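# Move the old blue thermal pad from cold plate to tray

## Task

Remove the old blue thermal pad from the cold plate and set it down inside the tray; the cold plate must stay resting on the table throughout, never lifted.

## Robot and tools

ROBOT AND FRAMES. Two six-joint arms, left_arm and right_arm, each ending in a parallel two-finger gripper. Scene frame: origin at table-top height, midway between the nominal arm bases; +z up, +x out over the table, +y toward left_arm (arm names do not match image sides). Calibrated bases in the scene frame: left_arm at (-0.014, +0.264, +0.013) m, quat_wxyz (+1.000, 0, 0, -0.010); right_arm at (+0.024, -0.248, +0.013) m, quat_wxyz (+1.000, 0, 0, +0.016). Both bases have +z up. Hand positions, orientations and wrist-camera poses in results are given in that arm's own base frame; fixed cameras and the table use the scene frame. Reported hand pose can be wrong by a few centimetres, more when stretched out. The fingers point along the gripper's +z and close along its y; end_effector_position is the spot between the pads, roughly 5 mm short of the tips.

JOINT ROW. Every commanded row is one flat list of 14 numbers: left_arm's waist, shoulder, elbow, forearm roll, wrist pitch, wrist roll, opening, then the same seven for right_arm. Always send both arms, even if one stays put (repeat its Joint targets angles and its current opening; a 0 is a real opening command). Joint numbers are absolute target angles in radians, not offsets. Stated ranges (rad): waist -2.618..2.618, shoulder 0.000..3.140, elbow -2.967..0.000, forearm roll -1.745..1.745, wrist pitch -1.220..1.220, wrist roll -2.094..2.094. A target more than 0.014 rad outside a range, and farther out than the current angle, gets the call refused; true ends may differ by 0.014 either way, and over-range requests are clipped, reported as joint sent to its limit. Opening is on a -1 (closed) to +1 (fully open, 0.070 m gap) scale; a full close needs about 1 s.

DRIVE LIMITS. Joint targets change at most 3 rad/s, with 0.6 s to reach that rate; per step a target stays within 0.963 rad of the measured angle, and if a row would jump the gripper over 70 mm from where it is, that arm's targets are pulled back. Large changes therefore take several actions.

TOOLS.
execute_actions(actions, cameras): actions is a list of actions; each action is up to 15 rows, one per 1/30 s step, and a shorter table repeats its final row to fill 15 steps (0.5 s). An empty list just reports state and images. cameras picks images: omitted/null/["all"] gives all, [] gives none; an unknown name invalidates the call.
move(target, speed, blend, opening_speed, blocking, cameras): target is one 14-number row or a list of up to 15 rows, all sharing 10 s. Every joint travels in sync, so grippers trace curves; nothing is avoided, including the other arm. speed (rad/s, 0.01 to 3, default 0.5) caps the joint with the longest travel; one value or one per target. blend (rad) rounds corners at intermediate targets. opening_speed (0.2 or more, scale units per second) ramps the fingers. Finger values of the first row go out at the start; finger changes in later rows happen on arrival, with all arms pausing. Paths take at least 0.5 s. blocking=false returns after about 0.5 s while motion continues; a new move replaces it from its current point. The result adds a move: line (done, off_target, moving, held, fault, plus limits=held when steps were withheld). done or off_target says nothing about contact.
wait(seconds 0 to 10, cameras): lets time pass holding last commands; a running move keeps going.
stop(cameras): brakes the running move; fast moves need room.
zoom_image(camera, region): camera is cam_high, cam_low, cam_left_wrist or cam_right_wrist; region [x0, y0, x1, y1] in pixels from the top-left, at most 504 by 504, of that camera's latest image in the current result.
finished_scene(scene): integer of the current scene; ends it permanently, so call it only once the pad sits in the tray and stays there unaided.

RESULT LINES. Joint positions: per arm six angles in joint order, then pad gap in metres. Joint targets: angles currently being driven toward (may keep changing). Tool commands: present opening commands. grip_measured: finger opening on the command scale. Joint torques: total drive output per joint, gravity included, with offsets and noise; positive points toward larger angles. joint command not followed: the arm-to-arm clearance check altered or blocked targets (it ignores fingers and is not foolproof). MOTOR HOT appears at 65 °C; at 80 °C an OVER-TEMPERATURE FAULT drops that arm for 30 to 60 s or more. TORQUE FAULT: contact torque hit a load limit and the arm halts for 10 s.

GRIPPING. After the fingers touch the part, command an opening about 0.05 under the grip_measured reading for a firm hold; less margin gives a gentler one. Parts thinner than about 2 mm, like a thermal pad, get proportionally weaker grip, so pinch carefully. Pads push up to about 20 N each; a fast close can squeeze harder.

CAMERAS. cam_high, cam_low, cam_left_wrist, cam_right_wrist, all 896x504, with OpenCV pinhole+radial calibration supplied (fixed cameras may have shifted slightly; wrist images can lag during motion).

AVOID. Dropping the pad, opening on a moving part, slamming, striking or pressing hard, any contact or squeeze between the two arms (including one gripper closing on the other's fingers), and anything leaving the table. Contact load limits: 20 N m for waist, shoulder, elbow; 6.96 N m for the three wrist joints, whose motors give only about 4 N m. Holding loads, reaching far or pushing against obstacles heats motors. Do not lift or drag the cold plate up. Loose objects may get brief outside nudges.

Each tool is called after "Request:" in YAML: its name, and indented under it one key for each argument.

## Session

Request:
execute_actions:
  actions: []

Scene clock: 0.00 s.
left_arm: end_effector_position=(+0.2282, +0.1332, +0.3338) grip_measured=+0.98 end_effector_quat_wxyz=(+0.586, -0.302, +0.752, +0.032) | right_arm: end_effector_position=(+0.3651, +0.3733, +0.1283) grip_measured=+1.00 end_effector_quat_wxyz=(+0.481, -0.175, +0.856, -0.076)
Joint positions: left_arm=[0.872 0.725 -0.807 -0.726 0.649 0.431 0.069] | right_arm=[1.12 2.099 -1.504 -1.233 0.916 1.461 0.07]
Joint torques (N m): no reading
Joint targets: left_arm=[0.872 0.725 -0.807 -0.726 0.649 0.431] | right_arm=[1.120 2.099 -1.504 -1.233 0.916 1.461]
Tool commands: left_gripper/opening=+1.0 right_gripper/opening=+1.0

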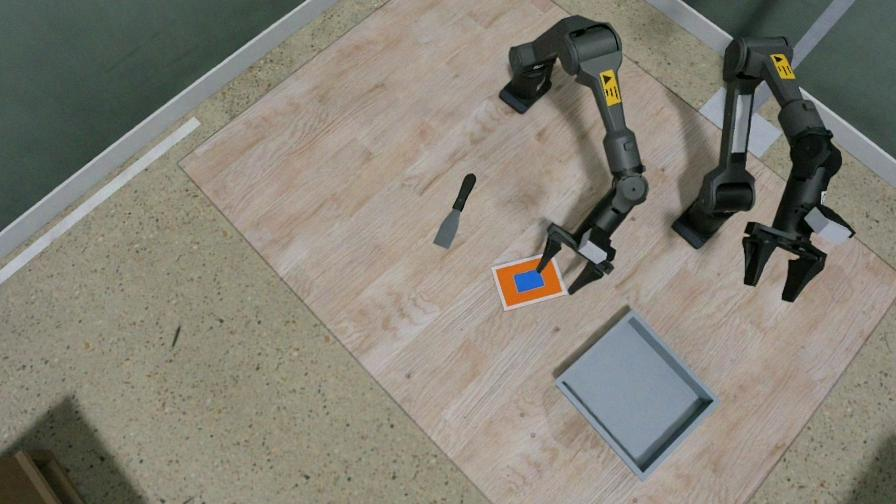

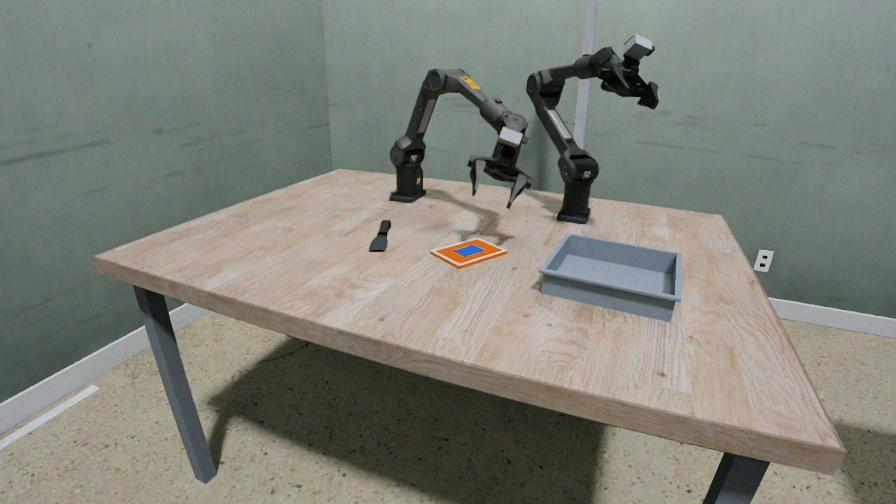

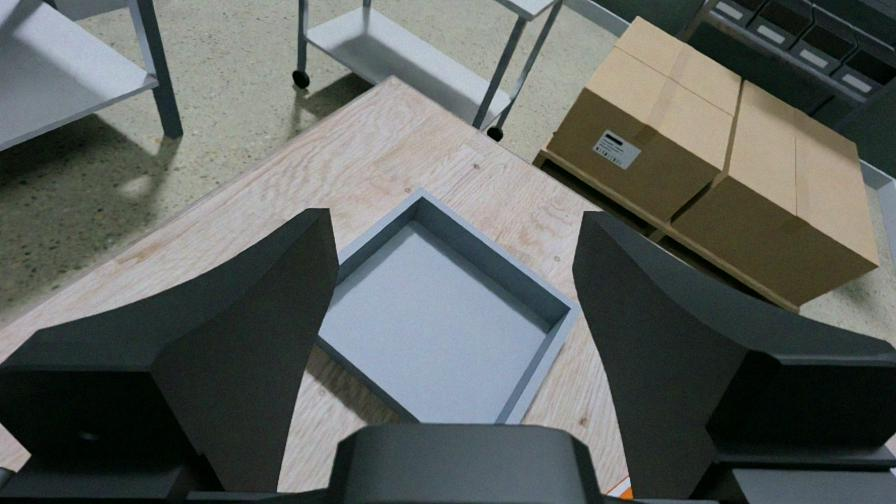

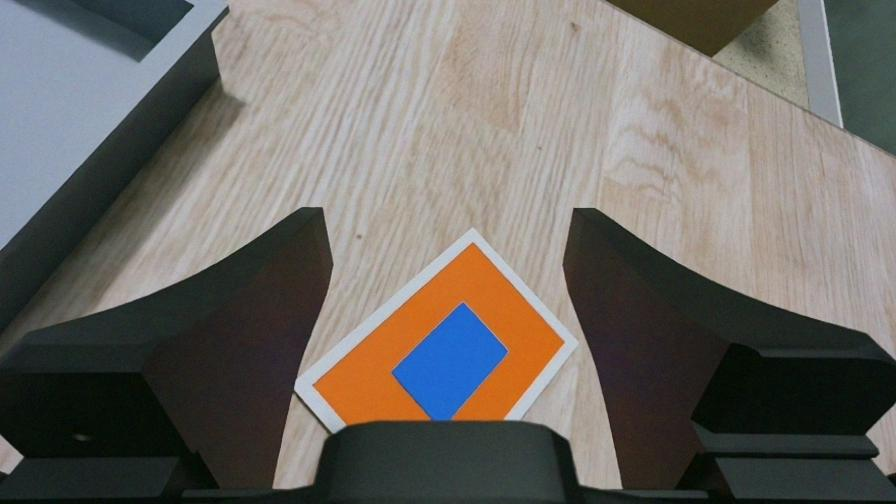

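Request:
zoom_image:
  camera: "cam_right_wrist"
  region: [280, 220, 600, 440]

Request:
zoom_image:
  camera: "cam_low"
  region: [350, 200, 550, 310]

Request:
zoom_image:
  camera: "cam_high"
  region: [420, 150, 620, 330]

Scaled by 1.575 (camera's finer frame: 1280x720).

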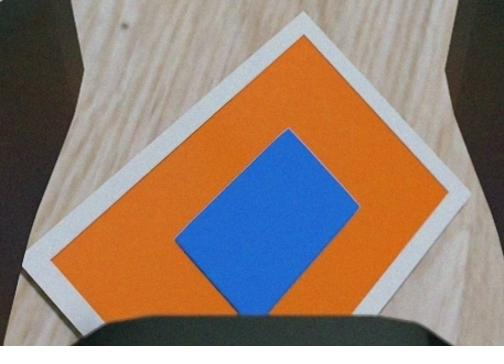

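Scaled by 2.520 (camera's finer frame: 1280x720).

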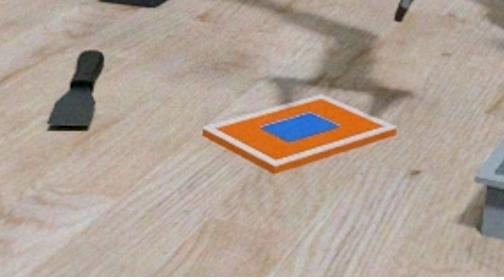

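Scaled by 2.520 (camera's finer frame: 1280x720).

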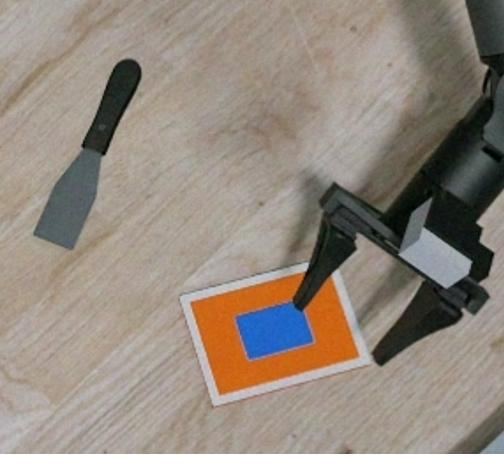

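Request:
move:
  target: [0.872,0.725,-0.807,-0.726,0.649,0.431,1,0.26,1.695,-1.239,0,1.2,0,1]
  speed: 0.9
  cameras: ["cam_right_wrist"]

Request:
move:
  target: [-0.401,2.109,-1.791,0,1.21,0,1,0.26,1.695,-1.239,0,1.2,0,1]
  speed: 0.9

Scene clock: 73.57 s.
left_arm: end_effector_position=(+0.2282, +0.1332, +0.3338) grip_measured=+0.98 end_effector_quat_wxyz=(+0.586, -0.302, +0.752, +0.032) | right_arm: end_effector_position=(+0.3050, +0.0810, +0.1070) grip_measured=+1.00 end_effector_quat_wxyz=(+0.001, -0.129, +0.992, +0.001)
Joint positions: left_arm=[0.872 0.725 -0.807 -0.726 0.649 0.431 0.069] | right_arm=[0.259 1.694 -1.239 0.001 1.2 -0.001 0.07]
Joint torques (N m): left_arm=[-0.54 -0.59 -5.02 -0.51 -1.11 -0.24] | right_arm=[-0.18 -7.62 -4.91 -0.18 -0.05 0.13]
Joint targets: left_arm=[0.872 0.725 -0.807 -0.726 0.649 0.431] | right_arm=[0.260 1.695 -1.239 0.000 1.200 0.000]
move: done
cam_right_wrist: T_world_to_cam=[[0.257735, -0.966126, 0.0131655, -0.00280381], [-0.791806, -0.203384, 0.575915, 0.19625], [-0.553728, -0.158858, -0.817404, 0.395092], [0, 0, 0, 1]] pos_world=[0.374888, 0.0999687, 0.209964]

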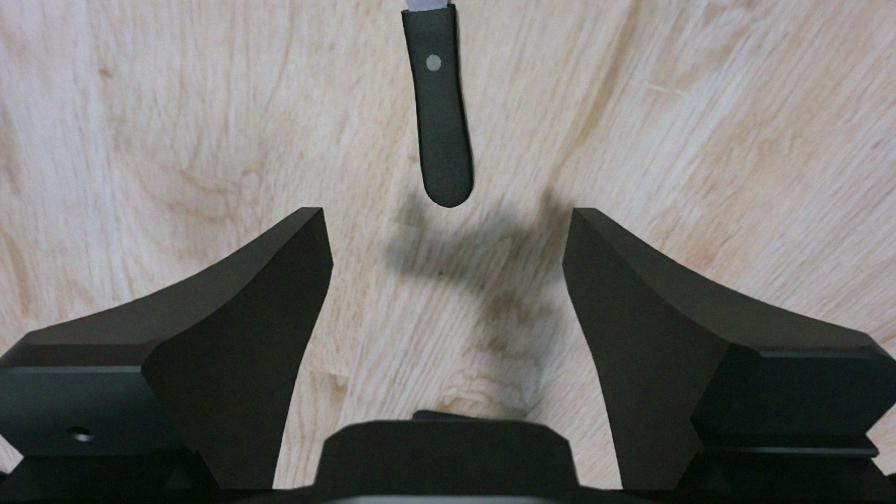

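Scene clock: 75.70 s.
left_arm: end_effector_position=(+0.4193, -0.1782, +0.0897) grip_measured=+0.98 end_effector_quat_wxyz=(+0.063, +0.199, +0.978, -0.013) | right_arm: end_effector_position=(+0.3050, +0.0811, +0.1070) grip_measured=+1.00 end_effector_quat_wxyz=(+0.001, -0.130, +0.992, +0.000)
Joint positions: left_arm=[-0.402 2.109 -1.791 0 1.21 0 0.069] | right_arm=[0.26 1.694 -1.239 0 1.2 -0.001 0.07]
Joint torques (N m): left_arm=[1.13 -14.72 -4.51 0.07 -0.46 -0.11] | right_arm=[-0.06 -7.65 -5.54 -0.18 -0.08 0.17]
Joint targets: left_arm=[-0.401 2.109 -1.791 0.000 1.210 0.000] | right_arm=[0.260 1.695 -1.239 0.000 1.200 0.000]
move: done
cam_left_wrist: T_world_to_cam=[[-0.386801, -0.92198, -0.0183785, 0.00340883], [-0.813372, 0.33171, 0.477906, 0.354291], [-0.434524, 0.199803, -0.878219, 0.419568], [0, 0, 0, 1]] pos_world=[0.471801, -0.19821, 0.199218]
cam_right_wrist: T_world_to_cam=[[0.2589, -0.965804, 0.013943, -0.00311483], [-0.791656, -0.203902, 0.575939, 0.196222], [-0.5534, -0.160148, -0.817374, 0.395084], [0, 0, 0, 1]] pos_world=[0.374786, 0.100274, 0.209963]

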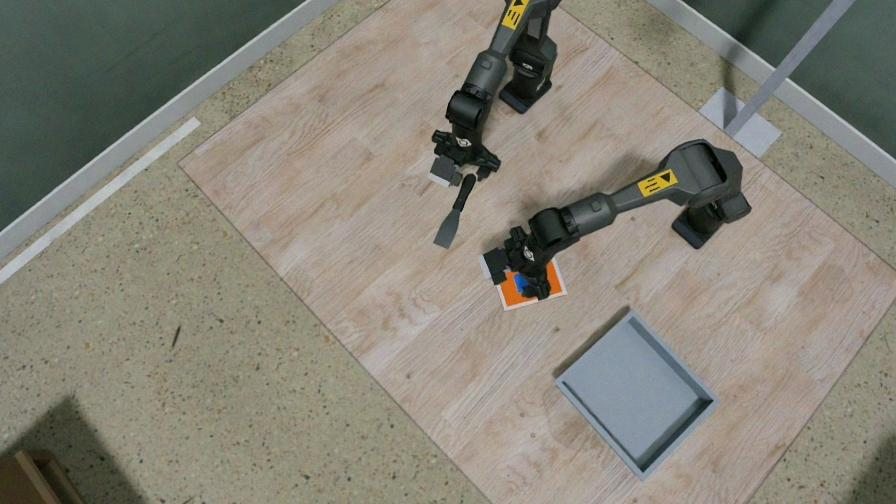

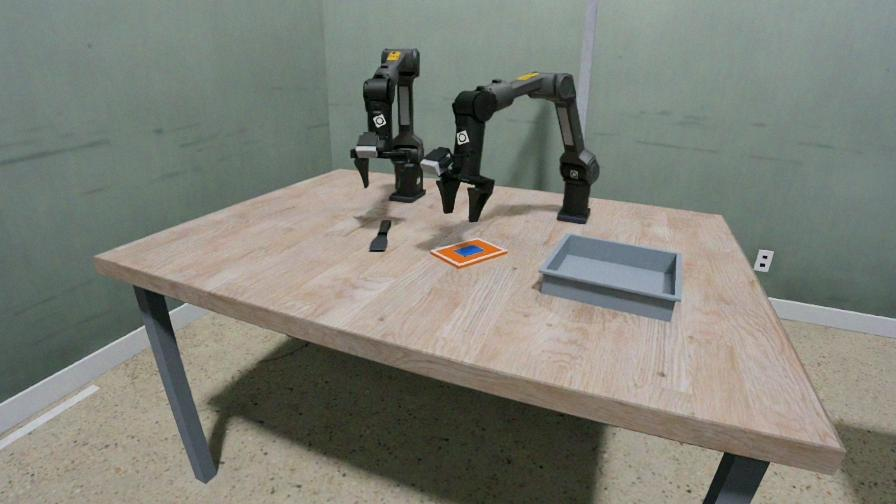

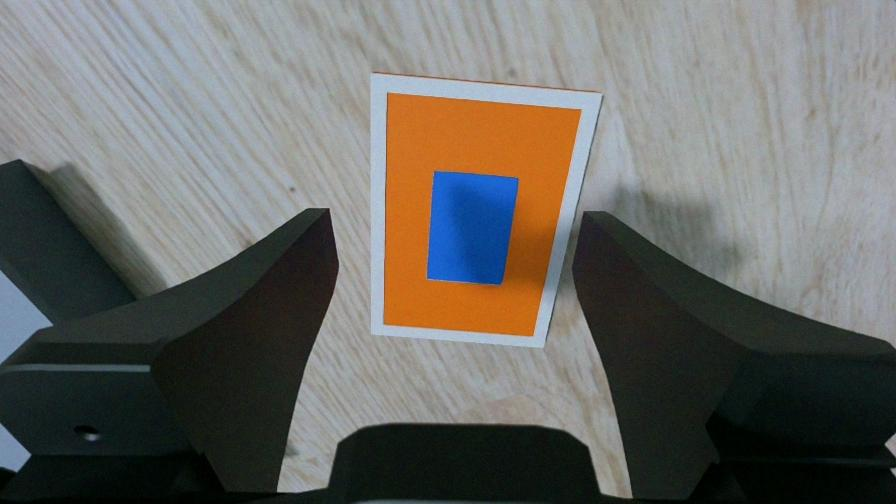

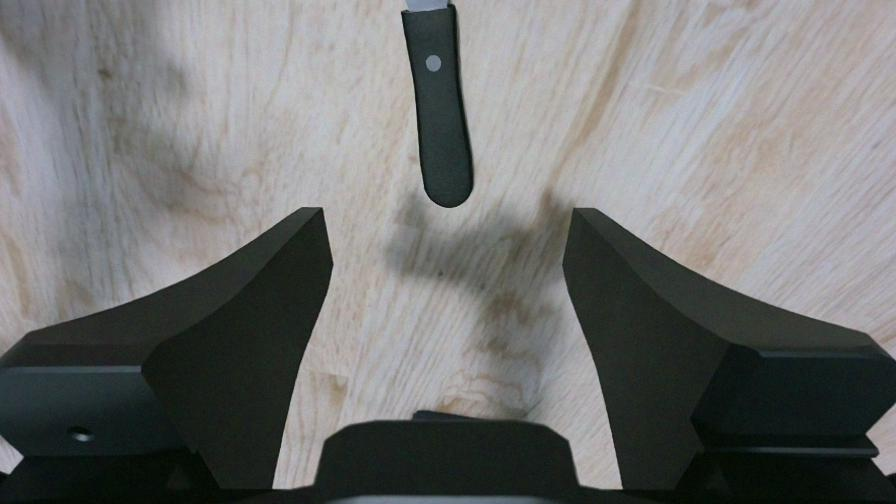

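Request:
zoom_image:
  camera: "cam_left_wrist"
  region: [400, 150, 550, 300]

Scaled by 3.360 (camera's finer frame: 1280x720).

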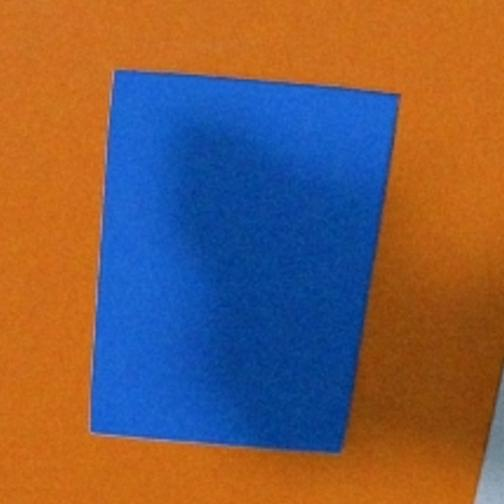

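Request:
move:
  target: [-0.417,2.1225,-1.5403,0,1.0758,0.049,1,0.26,1.695,-1.239,0,1.2,0,1]
  cameras: ["cam_left_wrist","cam_low"]

Request:
zoom_image:
  camera: "cam_low"
  region: [400, 160, 540, 280]

Scene clock: 99.73 s.
left_arm: end_effector_position=(+0.3764, -0.1667, +0.0213) grip_measured=+0.98 end_effector_quat_wxyz=(+0.000, +0.231, +0.973, +0.000) | right_arm: end_effector_position=(+0.3050, +0.0811, +0.1070) grip_measured=+1.00 end_effector_quat_wxyz=(+0.001, -0.130, +0.992, +0.000)
Joint positions: left_arm=[-0.417 2.123 -1.539 0 1.075 0.049 0.069] | right_arm=[0.26 1.694 -1.239 0 1.2 -0.001 0.07]
Joint torques (N m): left_arm=[-0.3 -13.56 -4.66 -0.03 -0.11 -0.11] | right_arm=[-0.09 -8.19 -5.01 0.1 0.02 0.06]
Joint targets: left_arm=[-0.417 2.122 -1.540 0.000 1.076 0.049] | right_arm=[0.260 1.695 -1.239 0.000 1.200 0.000]
move: done
cam_left_wrist: T_world_to_cam=[[-0.447323, -0.894176, -0.0187641, 0.0235713], [-0.72825, 0.351977, 0.588017, 0.317228], [-0.519186, 0.276698, -0.808631, 0.381832], [0, 0, 0, 1]] pos_world=[0.439808, -0.196233, 0.122668]
Images, in order (width x height): cam_low 896x504, cam_left_wrist 896x504.

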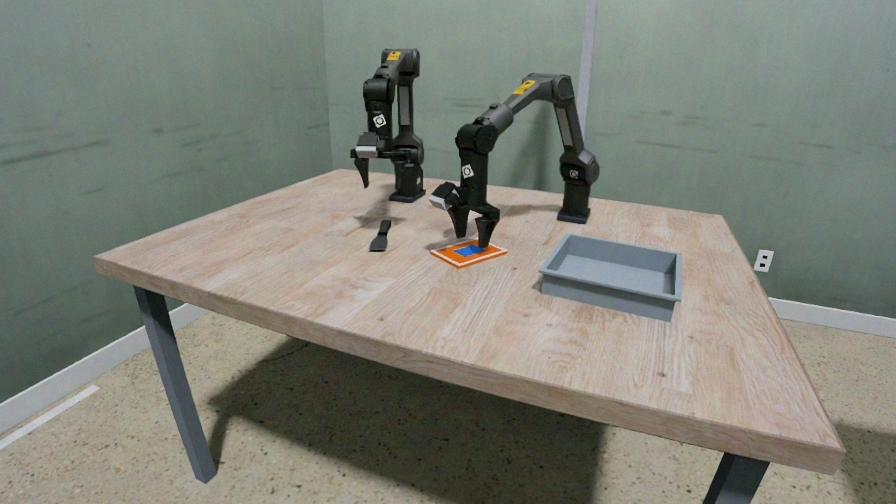

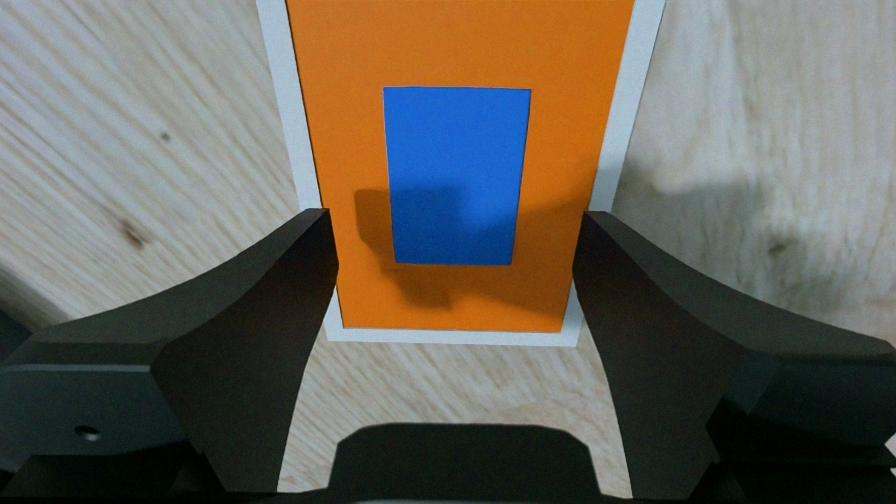

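Scaled by 3.600 (camera's finer frame: 1280x720).

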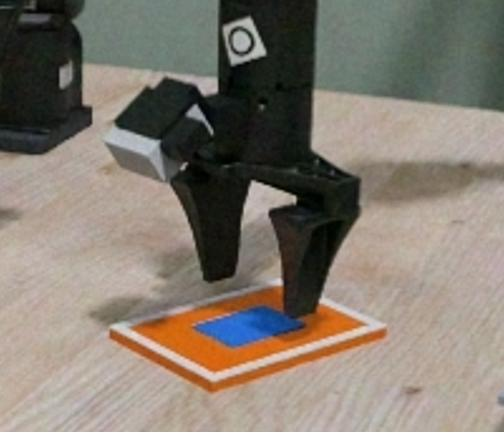

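Request:
move:
  target:
    - [-0.415,2.1689,-1.5724,0,1.0615,0.049,1,0.26,1.695,-1.239,0,1.2,0,1]
    - [-0.415,2.1767,-1.5646,0,1.046,0.049,1,0.26,1.695,-1.239,0,1.2,0,1]
  speed: [0.3,0.05]
  cameras: ["cam_left_wrist","cam_low"]

Request:
zoom_image:
  camera: "cam_low"
  region: [420, 200, 520, 280]

Scene clock: 110.70 s.
left_arm: end_effector_position=(+0.3850, -0.1696, +0.0049) grip_measured=+0.98 end_effector_quat_wxyz=(+0.000, +0.230, +0.973, +0.000) | right_arm: end_effector_position=(+0.3050, +0.0811, +0.1070) grip_measured=+1.00 end_effector_quat_wxyz=(+0.001, -0.130, +0.992, +0.000)
Joint positions: left_arm=[-0.415 2.177 -1.565 0 1.046 0.049 0.069] | right_arm=[0.26 1.694 -1.239 0 1.2 -0.001 0.07]
Joint torques (N m): left_arm=[0.97 -11.99 -3.13 -0.08 -0.09 -0.21] | right_arm=[-0.08 -8.44 -5.3 0.02 -0.06 0]
Joint targets: left_arm=[-0.415 2.177 -1.565 0.000 1.046 0.049] | right_arm=[0.260 1.695 -1.239 0.000 1.200 0.000]
move: done
cam_left_wrist: T_world_to_cam=[[-0.44555, -0.895058, -0.0188691, 0.0236951], [-0.729956, 0.351, 0.586484, 0.334683], [-0.518314, 0.275082, -0.809741, 0.373215], [0, 0, 0, 1]] pos_world=[0.448304, -0.19893, 0.106369]
Images, in order (width x height): cam_low 896x504, cam_left_wrist 896x504.

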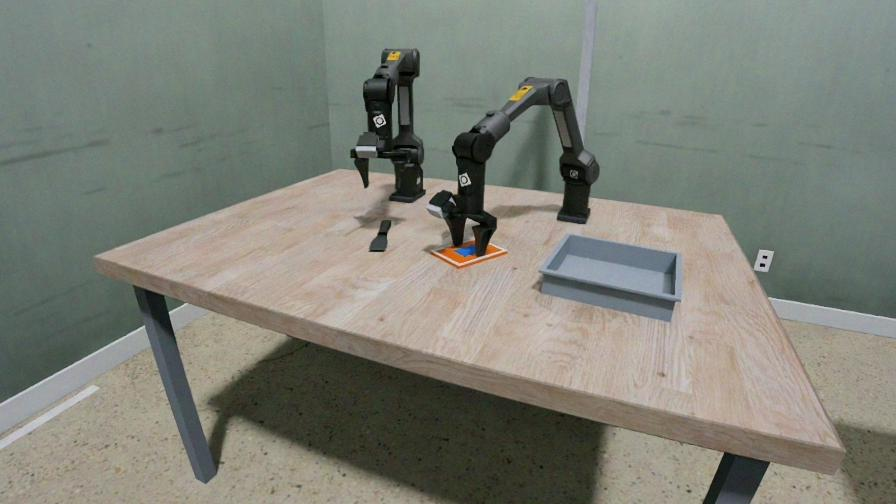

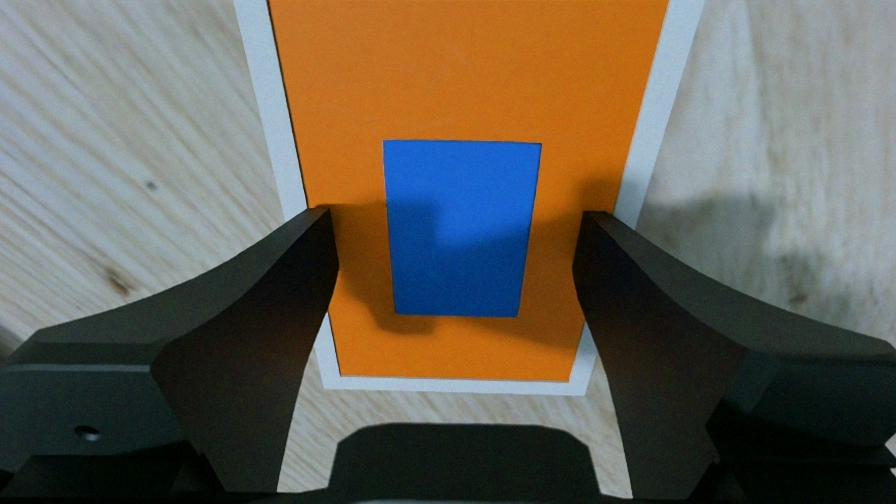

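Scaled by 5.040 (camera's finer frame: 1280x720).

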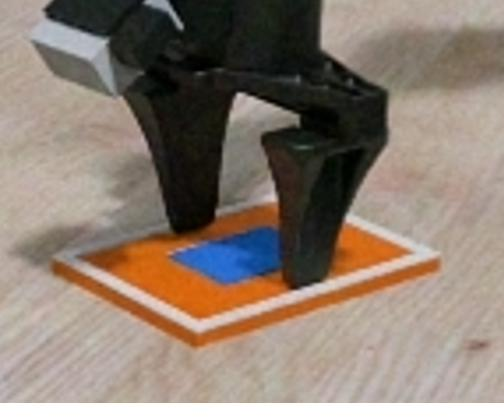

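Request:
move:
  target: [-0.415,2.1798,-1.5615,0,1.0398,0.049,1,0.26,1.695,-1.239,0,1.2,0,1]
  speed: 0.02
  cameras: []

Request:
move:
  target: [-0.415,2.1829,-1.5584,0,1.0336,0.049,1,0.26,1.695,-1.239,0,1.2,0,1]
  speed: 0.02
  cameras: ["cam_left_wrist","cam_low"]

Request:
zoom_image:
  camera: "cam_low"
  region: [420, 200, 520, 280]

Scene clock: 117.67 s.
left_arm: end_effector_position=(+0.3848, -0.1695, +0.0029) grip_measured=+0.98 end_effector_quat_wxyz=(+0.000, +0.230, +0.973, +0.000) | right_arm: end_effector_position=(+0.3050, +0.0811, +0.1070) grip_measured=+1.00 end_effector_quat_wxyz=(+0.001, -0.130, +0.992, +0.000)
Joint positions: left_arm=[-0.415 2.179 -1.561 0 1.04 0.049 0.069] | right_arm=[0.26 1.694 -1.239 0 1.2 -0.001 0.07]
Joint torques (N m): left_arm=[-0.52 -11.97 -2.96 -0.13 -0.22 -0.18] | right_arm=[-0.08 -8.61 -5.49 -0.03 -0.09 -0.04]
Joint targets: left_arm=[-0.415 2.180 -1.562 0.000 1.040 0.049] | right_arm=[0.260 1.695 -1.239 0.000 1.200 0.000]
move: done

Scene clock: 118.37 s.
left_arm: end_effector_position=(+0.3850, -0.1696, +0.0024) grip_measured=+0.98 end_effector_quat_wxyz=(+0.001, +0.230, +0.973, +0.000) | right_arm: end_effector_position=(+0.3050, +0.0811, +0.1070) grip_measured=+1.00 end_effector_quat_wxyz=(+0.001, -0.130, +0.992, +0.000)
Joint positions: left_arm=[-0.415 2.179 -1.56 0 1.036 0.049 0.069] | right_arm=[0.26 1.694 -1.239 0 1.2 -0.001 0.07]
Joint torques (N m): left_arm=[-0.49 -5.87 -1.87 -0.07 -1.89 -0.18] | right_arm=[-0.08 -8.62 -5.52 -0.04 -0.09 -0.04]
Joint targets: left_arm=[-0.415 2.183 -1.558 0.000 1.034 0.049] | right_arm=[0.260 1.695 -1.239 0.000 1.200 0.000]
move: done
cam_left_wrist: T_world_to_cam=[[-0.445495, -0.895085, -0.018893, 0.0236672], [-0.730666, 0.351305, 0.585416, 0.336471], [-0.51736, 0.274604, -0.810513, 0.37075], [0, 0, 0, 1]] pos_world=[0.448202, -0.198829, 0.103969]
Images, in order (width x height): cam_low 896x504, cam_left_wrist 896x504.

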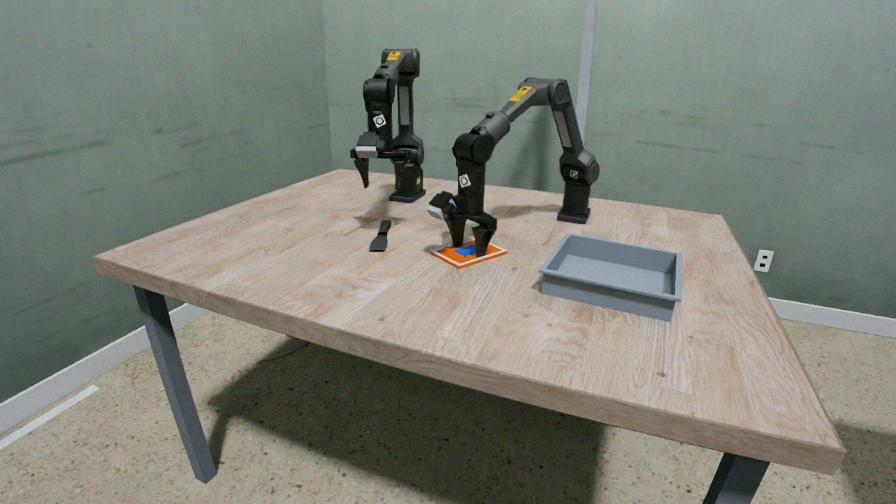

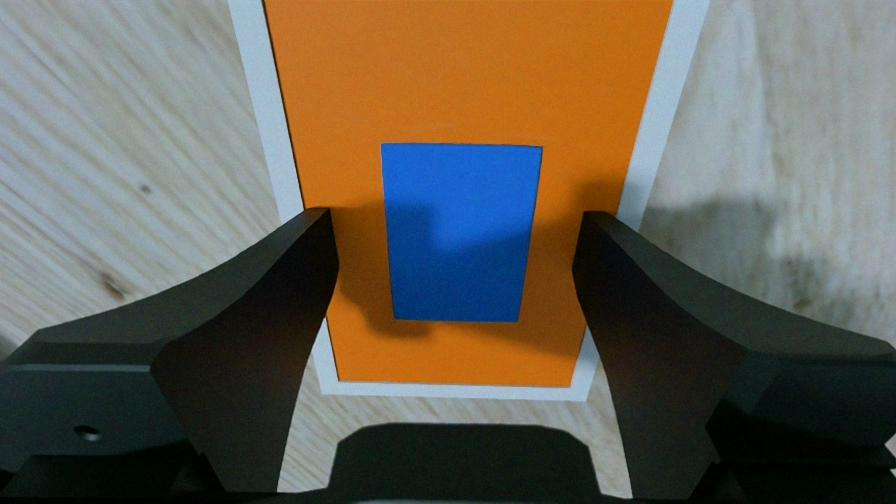

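Scaled by 5.040 (camera's finer frame: 1280x720).

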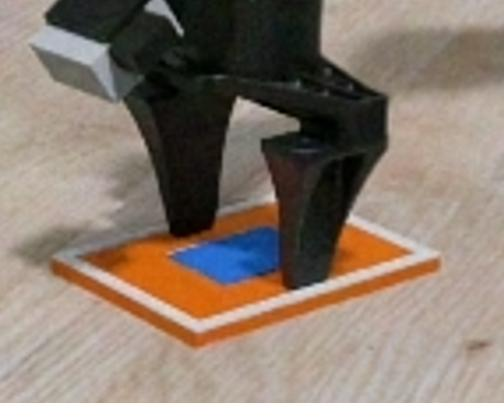

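Request:
move:
  target: [-0.415,2.181,-1.5603,0,1.0374,0.049,0.0,0.26,1.695,-1.239,0,1.2,0,1]
  speed: 0.02
  opening_speed: 0.5
  cameras: ["cam_left_wrist"]

Request:
zoom_image:
  camera: "cam_left_wrist"
  region: [330, 120, 590, 340]

Scene clock: 125.20 s.
left_arm: end_effector_position=(+0.3847, -0.1689, +0.0014) grip_measured=+0.01 end_effector_quat_wxyz=(-0.001, +0.230, +0.973, +0.000) | right_arm: end_effector_position=(+0.3050, +0.0811, +0.1070) grip_measured=+1.00 end_effector_quat_wxyz=(+0.001, -0.130, +0.992, +0.000)
Joint positions: left_arm=[-0.414 2.182 -1.56 0 1.037 0.049 0.035] | right_arm=[0.26 1.694 -1.239 0 1.2 -0.001 0.07]
Joint torques (N m): left_arm=[-2.89 -6.17 -0.1 -0.97 0.07 -0.04] | right_arm=[-0.09 -8.78 -5.52 -0.09 -0.06 -0.07]
Joint targets: left_arm=[-0.415 2.181 -1.560 0.000 1.037 0.049] | right_arm=[0.260 1.695 -1.239 0.000 1.200 0.000]
move: done
cam_left_wrist: T_world_to_cam=[[-0.444852, -0.895399, -0.0191801, 0.0238139], [-0.72901, 0.349581, 0.588504, 0.335732], [-0.520241, 0.27578, -0.808267, 0.370906], [0, 0, 0, 1]] pos_world=[0.448306, -0.198331, 0.102668]

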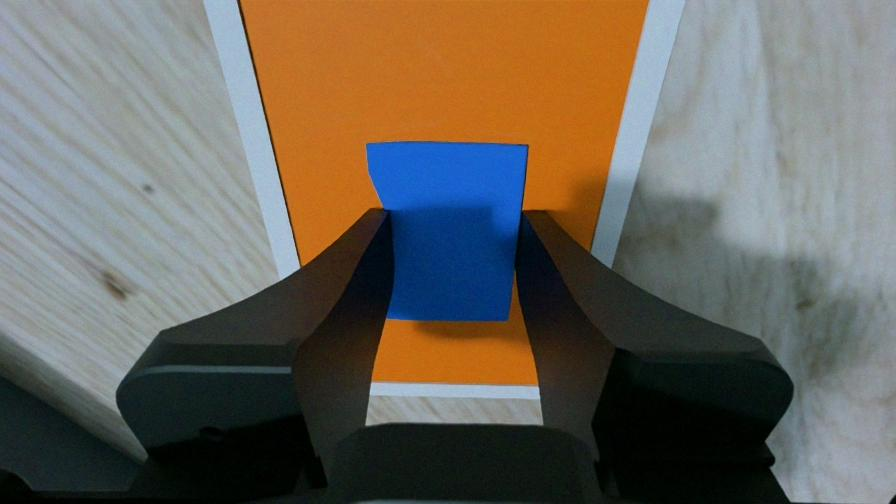

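Scaled by 1.938 (camera's finer frame: 1280x720).

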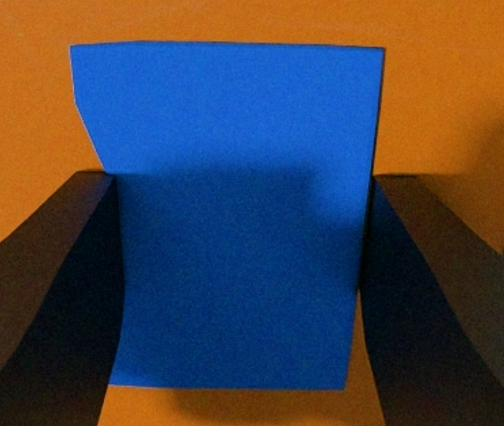

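Request:
move:
  target: [-0.415,2.181,-1.5603,0,1.0374,0.049,-0.5,0.26,1.695,-1.239,0,1.2,0,1]
  speed: 0.02
  opening_speed: 0.4
  cameras: ["cam_left_wrist"]

Request:
zoom_image:
  camera: "cam_left_wrist"
  region: [330, 120, 590, 340]

Request:
zoom_image:
  camera: "cam_low"
  region: [420, 200, 520, 280]

Scene clock: 130.80 s.
left_arm: end_effector_position=(+0.3845, -0.1696, +0.0017) grip_measured=-0.49 end_effector_quat_wxyz=(+0.000, +0.231, +0.973, +0.000) | right_arm: end_effector_position=(+0.3050, +0.0811, +0.1070) grip_measured=+1.00 end_effector_quat_wxyz=(+0.001, -0.130, +0.992, +0.000)
Joint positions: left_arm=[-0.416 2.181 -1.56 0.001 1.037 0.049 0.018] | right_arm=[0.26 1.694 -1.239 0 1.2 -0.001 0.07]
Joint torques (N m): left_arm=[2.11 -8.93 -2.22 0.42 -0.15 -0.23] | right_arm=[-0.09 -8.91 -5.47 -0.13 -0.04 -0.09]
Joint targets: left_arm=[-0.415 2.181 -1.560 0.000 1.037 0.049] | right_arm=[0.260 1.695 -1.239 0.000 1.200 0.000]
move: done
cam_left_wrist: T_world_to_cam=[[-0.446639, -0.894504, -0.0194026, 0.0239277], [-0.728796, 0.351148, 0.587837, 0.33577], [-0.519009, 0.276692, -0.808747, 0.370922], [0, 0, 0, 1]] pos_world=[0.447906, -0.199132, 0.103068]

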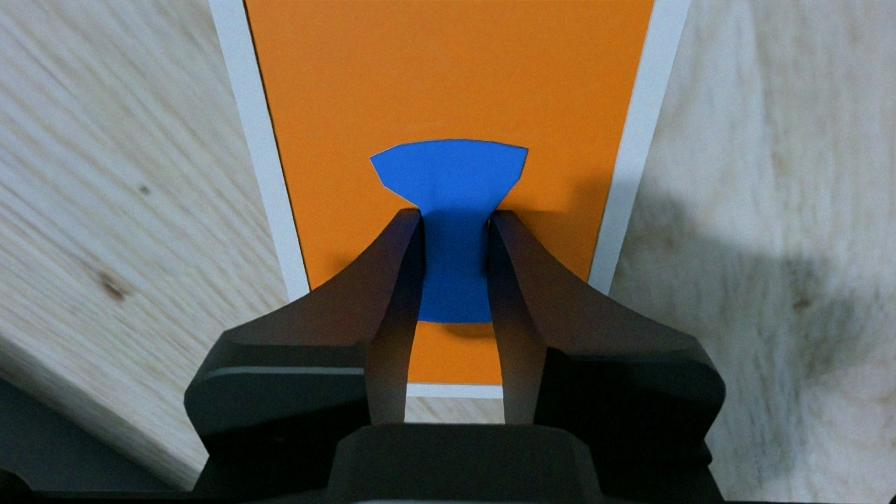

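Scaled by 1.938 (camera's finer frame: 1280x720).

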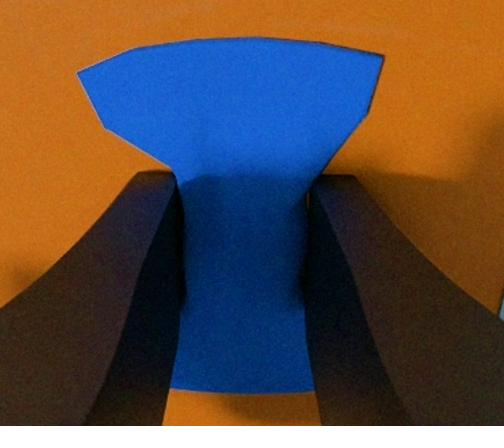

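This scene's latest camera images include none from cam_low. They are from: cam_left_wrist. cam_low's image comes with the result of a call that names it in "cameras".

Soft. Squeeze further.

Request:
move:
  target: [-0.415,2.181,-1.5603,0,1.0374,0.049,-0.9,0.26,1.695,-1.239,0,1.2,0,1]
  speed: 0.02
  opening_speed: 0.4
  cameras: ["cam_left_wrist","cam_low"]

Request:
zoom_image:
  camera: "cam_left_wrist"
  region: [330, 120, 590, 340]

Request:
zoom_image:
  camera: "cam_low"
  region: [420, 200, 520, 280]

Scene clock: 136.07 s.
left_arm: end_effector_position=(+0.3847, -0.1692, +0.0017) grip_measured=-0.75 end_effector_quat_wxyz=(+0.000, +0.230, +0.973, +0.000) | right_arm: end_effector_position=(+0.3050, +0.0811, +0.1070) grip_measured=+1.00 end_effector_quat_wxyz=(+0.001, -0.130, +0.992, +0.000)
Joint positions: left_arm=[-0.415 2.181 -1.56 0.001 1.037 0.049 0.009] | right_arm=[0.26 1.694 -1.239 0 1.2 -0.001 0.07]
Joint torques (N m): left_arm=[-2.24 -9.62 -1.3 -0.87 -0.06 -0.23] | right_arm=[-0.09 -9 -5.42 -0.18 -0.02 -0.09]
Joint targets: left_arm=[-0.415 2.181 -1.560 0.000 1.037 0.049] | right_arm=[0.260 1.695 -1.239 0.000 1.200 0.000]
move: done
cam_left_wrist: T_world_to_cam=[[-0.445574, -0.895035, -0.0194187, 0.0239281], [-0.729223, 0.350274, 0.587829, 0.33583], [-0.519325, 0.276081, -0.808752, 0.37096], [0, 0, 0, 1]] pos_world=[0.448205, -0.198631, 0.103068]
Images, in order (width x height): cam_low 896x504, cam_left_wrist 896x504.

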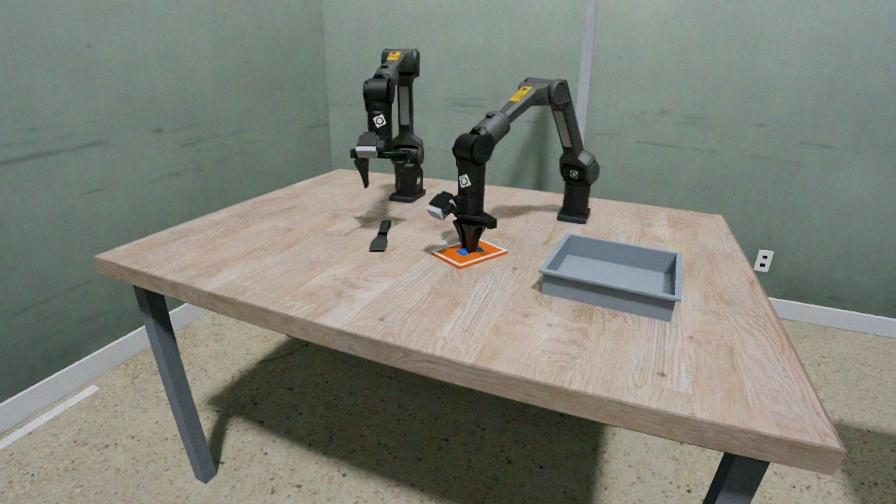

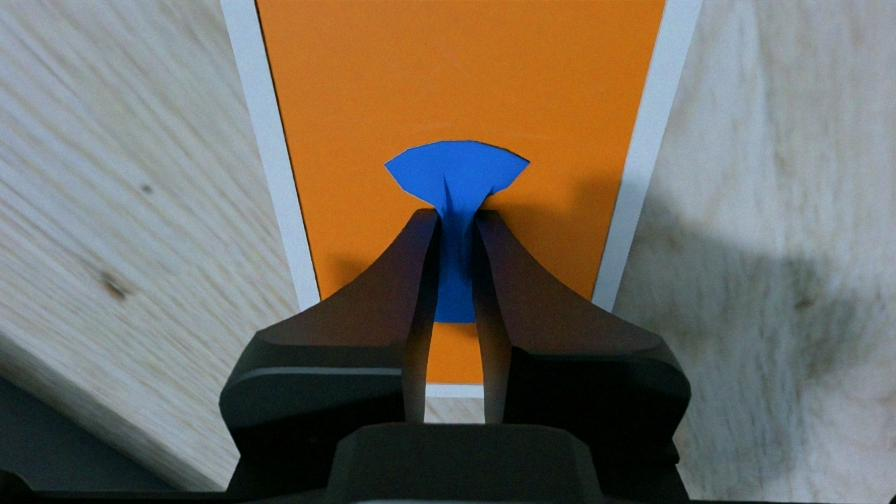

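Scaled by 1.938 (camera's finer frame: 1280x720).

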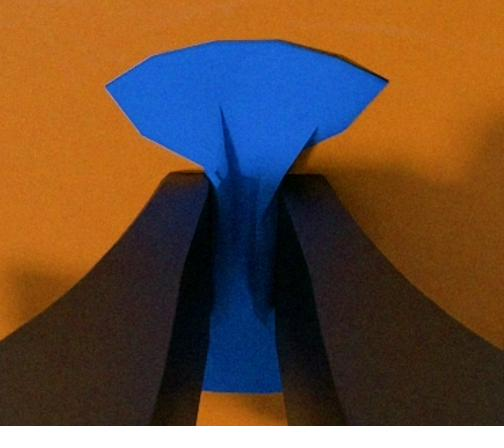

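Scaled by 5.040 (camera's finer frame: 1280x720).

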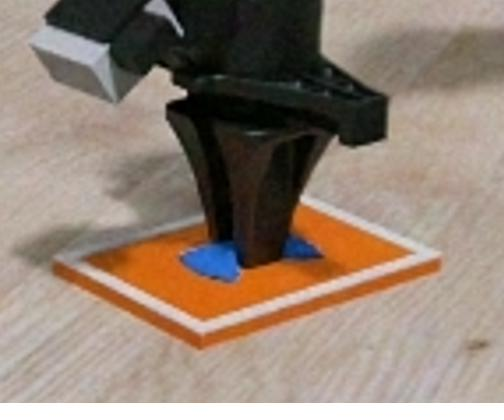

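Request:
move:
  target:
    - [-0.415,2.181,-1.5603,0,1.0374,0.049,-1,0.26,1.695,-1.239,0,1.2,0,-1]
    - [-0.415,2.1689,-1.5724,0,1.0615,0.049,-1,0.26,1.695,-1.239,0,1.2,0,-1]
  speed: 0.02
  opening_speed: 0.8
  cameras: ["cam_left_wrist","cam_low"]

Request:
zoom_image:
  camera: "cam_low"
  region: [420, 200, 520, 280]

Scene clock: 144.23 s.
left_arm: end_effector_position=(+0.3845, -0.1698, +0.0094) grip_measured=-0.79 end_effector_quat_wxyz=(-0.001, +0.230, +0.973, +0.000) | right_arm: end_effector_position=(+0.3050, +0.0811, +0.1070) grip_measured=-1.00 end_effector_quat_wxyz=(+0.001, -0.130, +0.992, +0.000)
Joint positions: left_arm=[-0.416 2.17 -1.572 0 1.062 0.049 0.007] | right_arm=[0.26 1.694 -1.239 0 1.2 -0.001 0]
Joint torques (N m): left_arm=[0.86 -16.53 -4.89 0.1 -0.16 -0.17] | right_arm=[-0.1 -8.91 -5.31 -0.2 0.02 -0.09]
Joint targets: left_arm=[-0.415 2.169 -1.572 0.000 1.062 0.049] | right_arm=[0.260 1.695 -1.239 0.000 1.200 0.000]
move: done
cam_left_wrist: T_world_to_cam=[[-0.445998, -0.894844, -0.01844, 0.0236615], [-0.728692, 0.351069, 0.588013, 0.331235], [-0.519706, 0.275689, -0.808641, 0.377301], [0, 0, 0, 1]] pos_world=[0.448007, -0.199131, 0.110767]
Images, in order (width x height): cam_low 896x504, cam_left_wrist 896x504.

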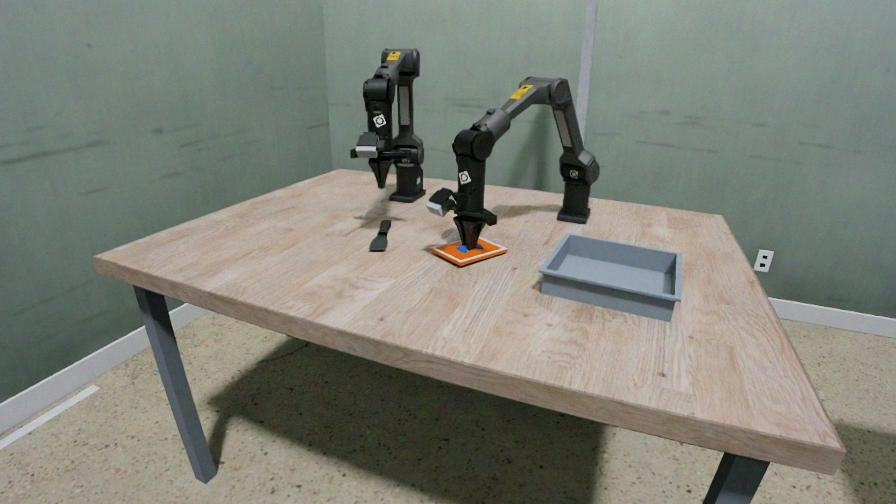

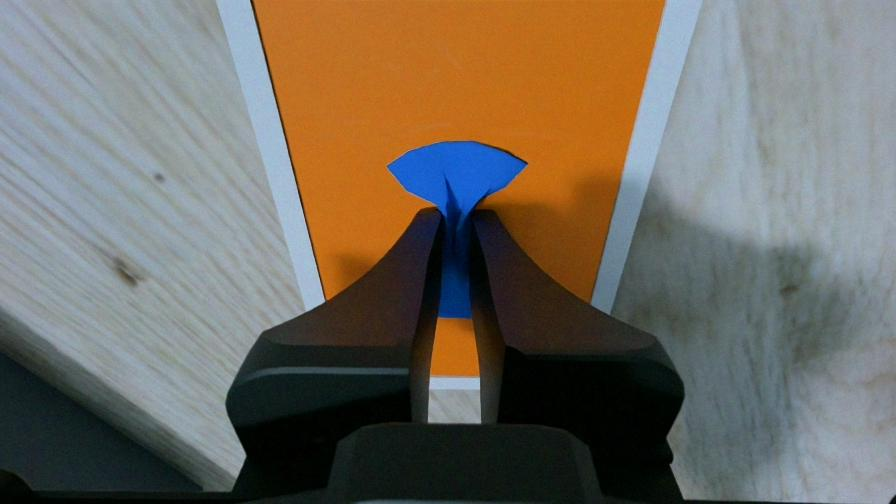

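Scaled by 5.040 (camera's finer frame: 1280x720).

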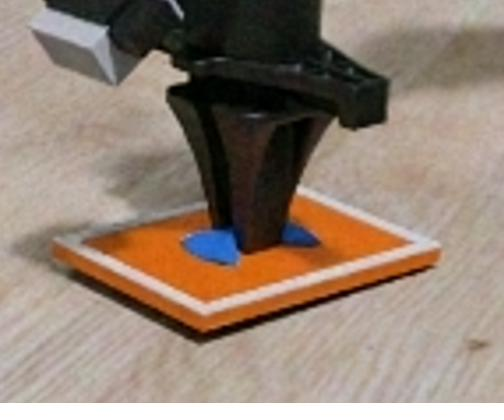

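Request:
move:
  target: [-0.415,2.1815,-1.5598,0,1.0364,0.049,-1,0.26,1.695,-1.239,0,1.2,0,-1]
  speed: 0.03
  cameras: ["cam_low","cam_high"]

Request:
zoom_image:
  camera: "cam_low"
  region: [420, 200, 520, 280]

Request:
zoom_image:
  camera: "cam_high"
  region: [420, 150, 620, 330]

Scene clock: 149.40 s.
left_arm: end_effector_position=(+0.3851, -0.1700, +0.0032) grip_measured=-0.80 end_effector_quat_wxyz=(+0.002, +0.230, +0.973, +0.000) | right_arm: end_effector_position=(+0.3050, +0.0811, +0.1070) grip_measured=-1.00 end_effector_quat_wxyz=(+0.001, -0.130, +0.992, +0.000)
Joint positions: left_arm=[-0.416 2.178 -1.561 0 1.037 0.049 0.007] | right_arm=[0.26 1.694 -1.239 0 1.2 -0.001 0]
Joint torques (N m): left_arm=[0.95 -9.3 -2.73 0 -0.99 -0.13] | right_arm=[-0.1 -8.89 -5.27 -0.18 0.04 -0.09]
Joint targets: left_arm=[-0.415 2.182 -1.560 0.000 1.036 0.049] | right_arm=[0.260 1.695 -1.239 0.000 1.200 0.000]
move: done
Images, in order (width x height): cam_high 896x504, cam_low 896x504.

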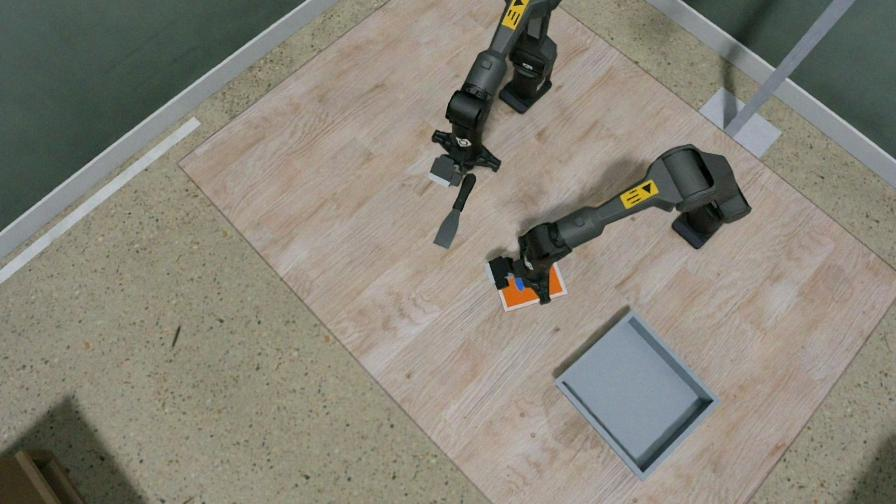

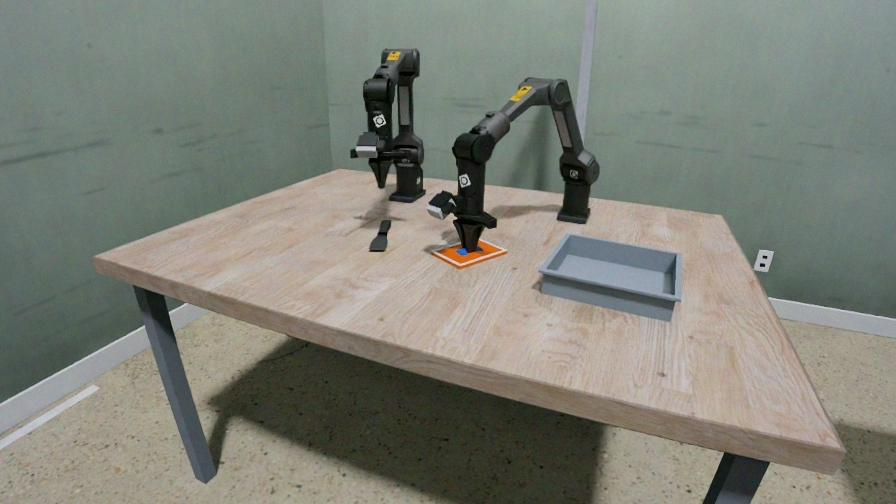

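Scaled by 5.040 (camera's finer frame: 1280x720).

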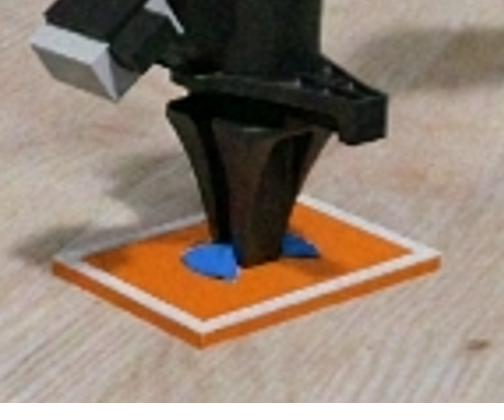

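Scaled by 2.520 (camera's finer frame: 1280x720).

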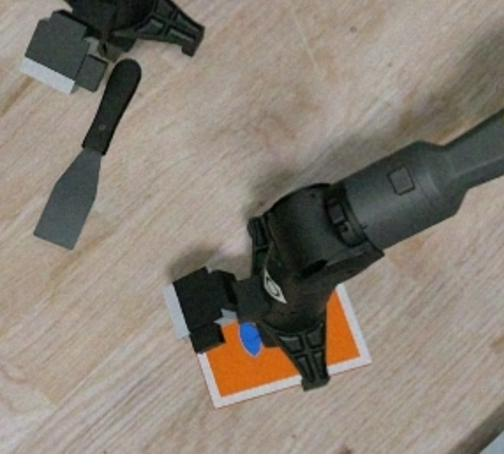

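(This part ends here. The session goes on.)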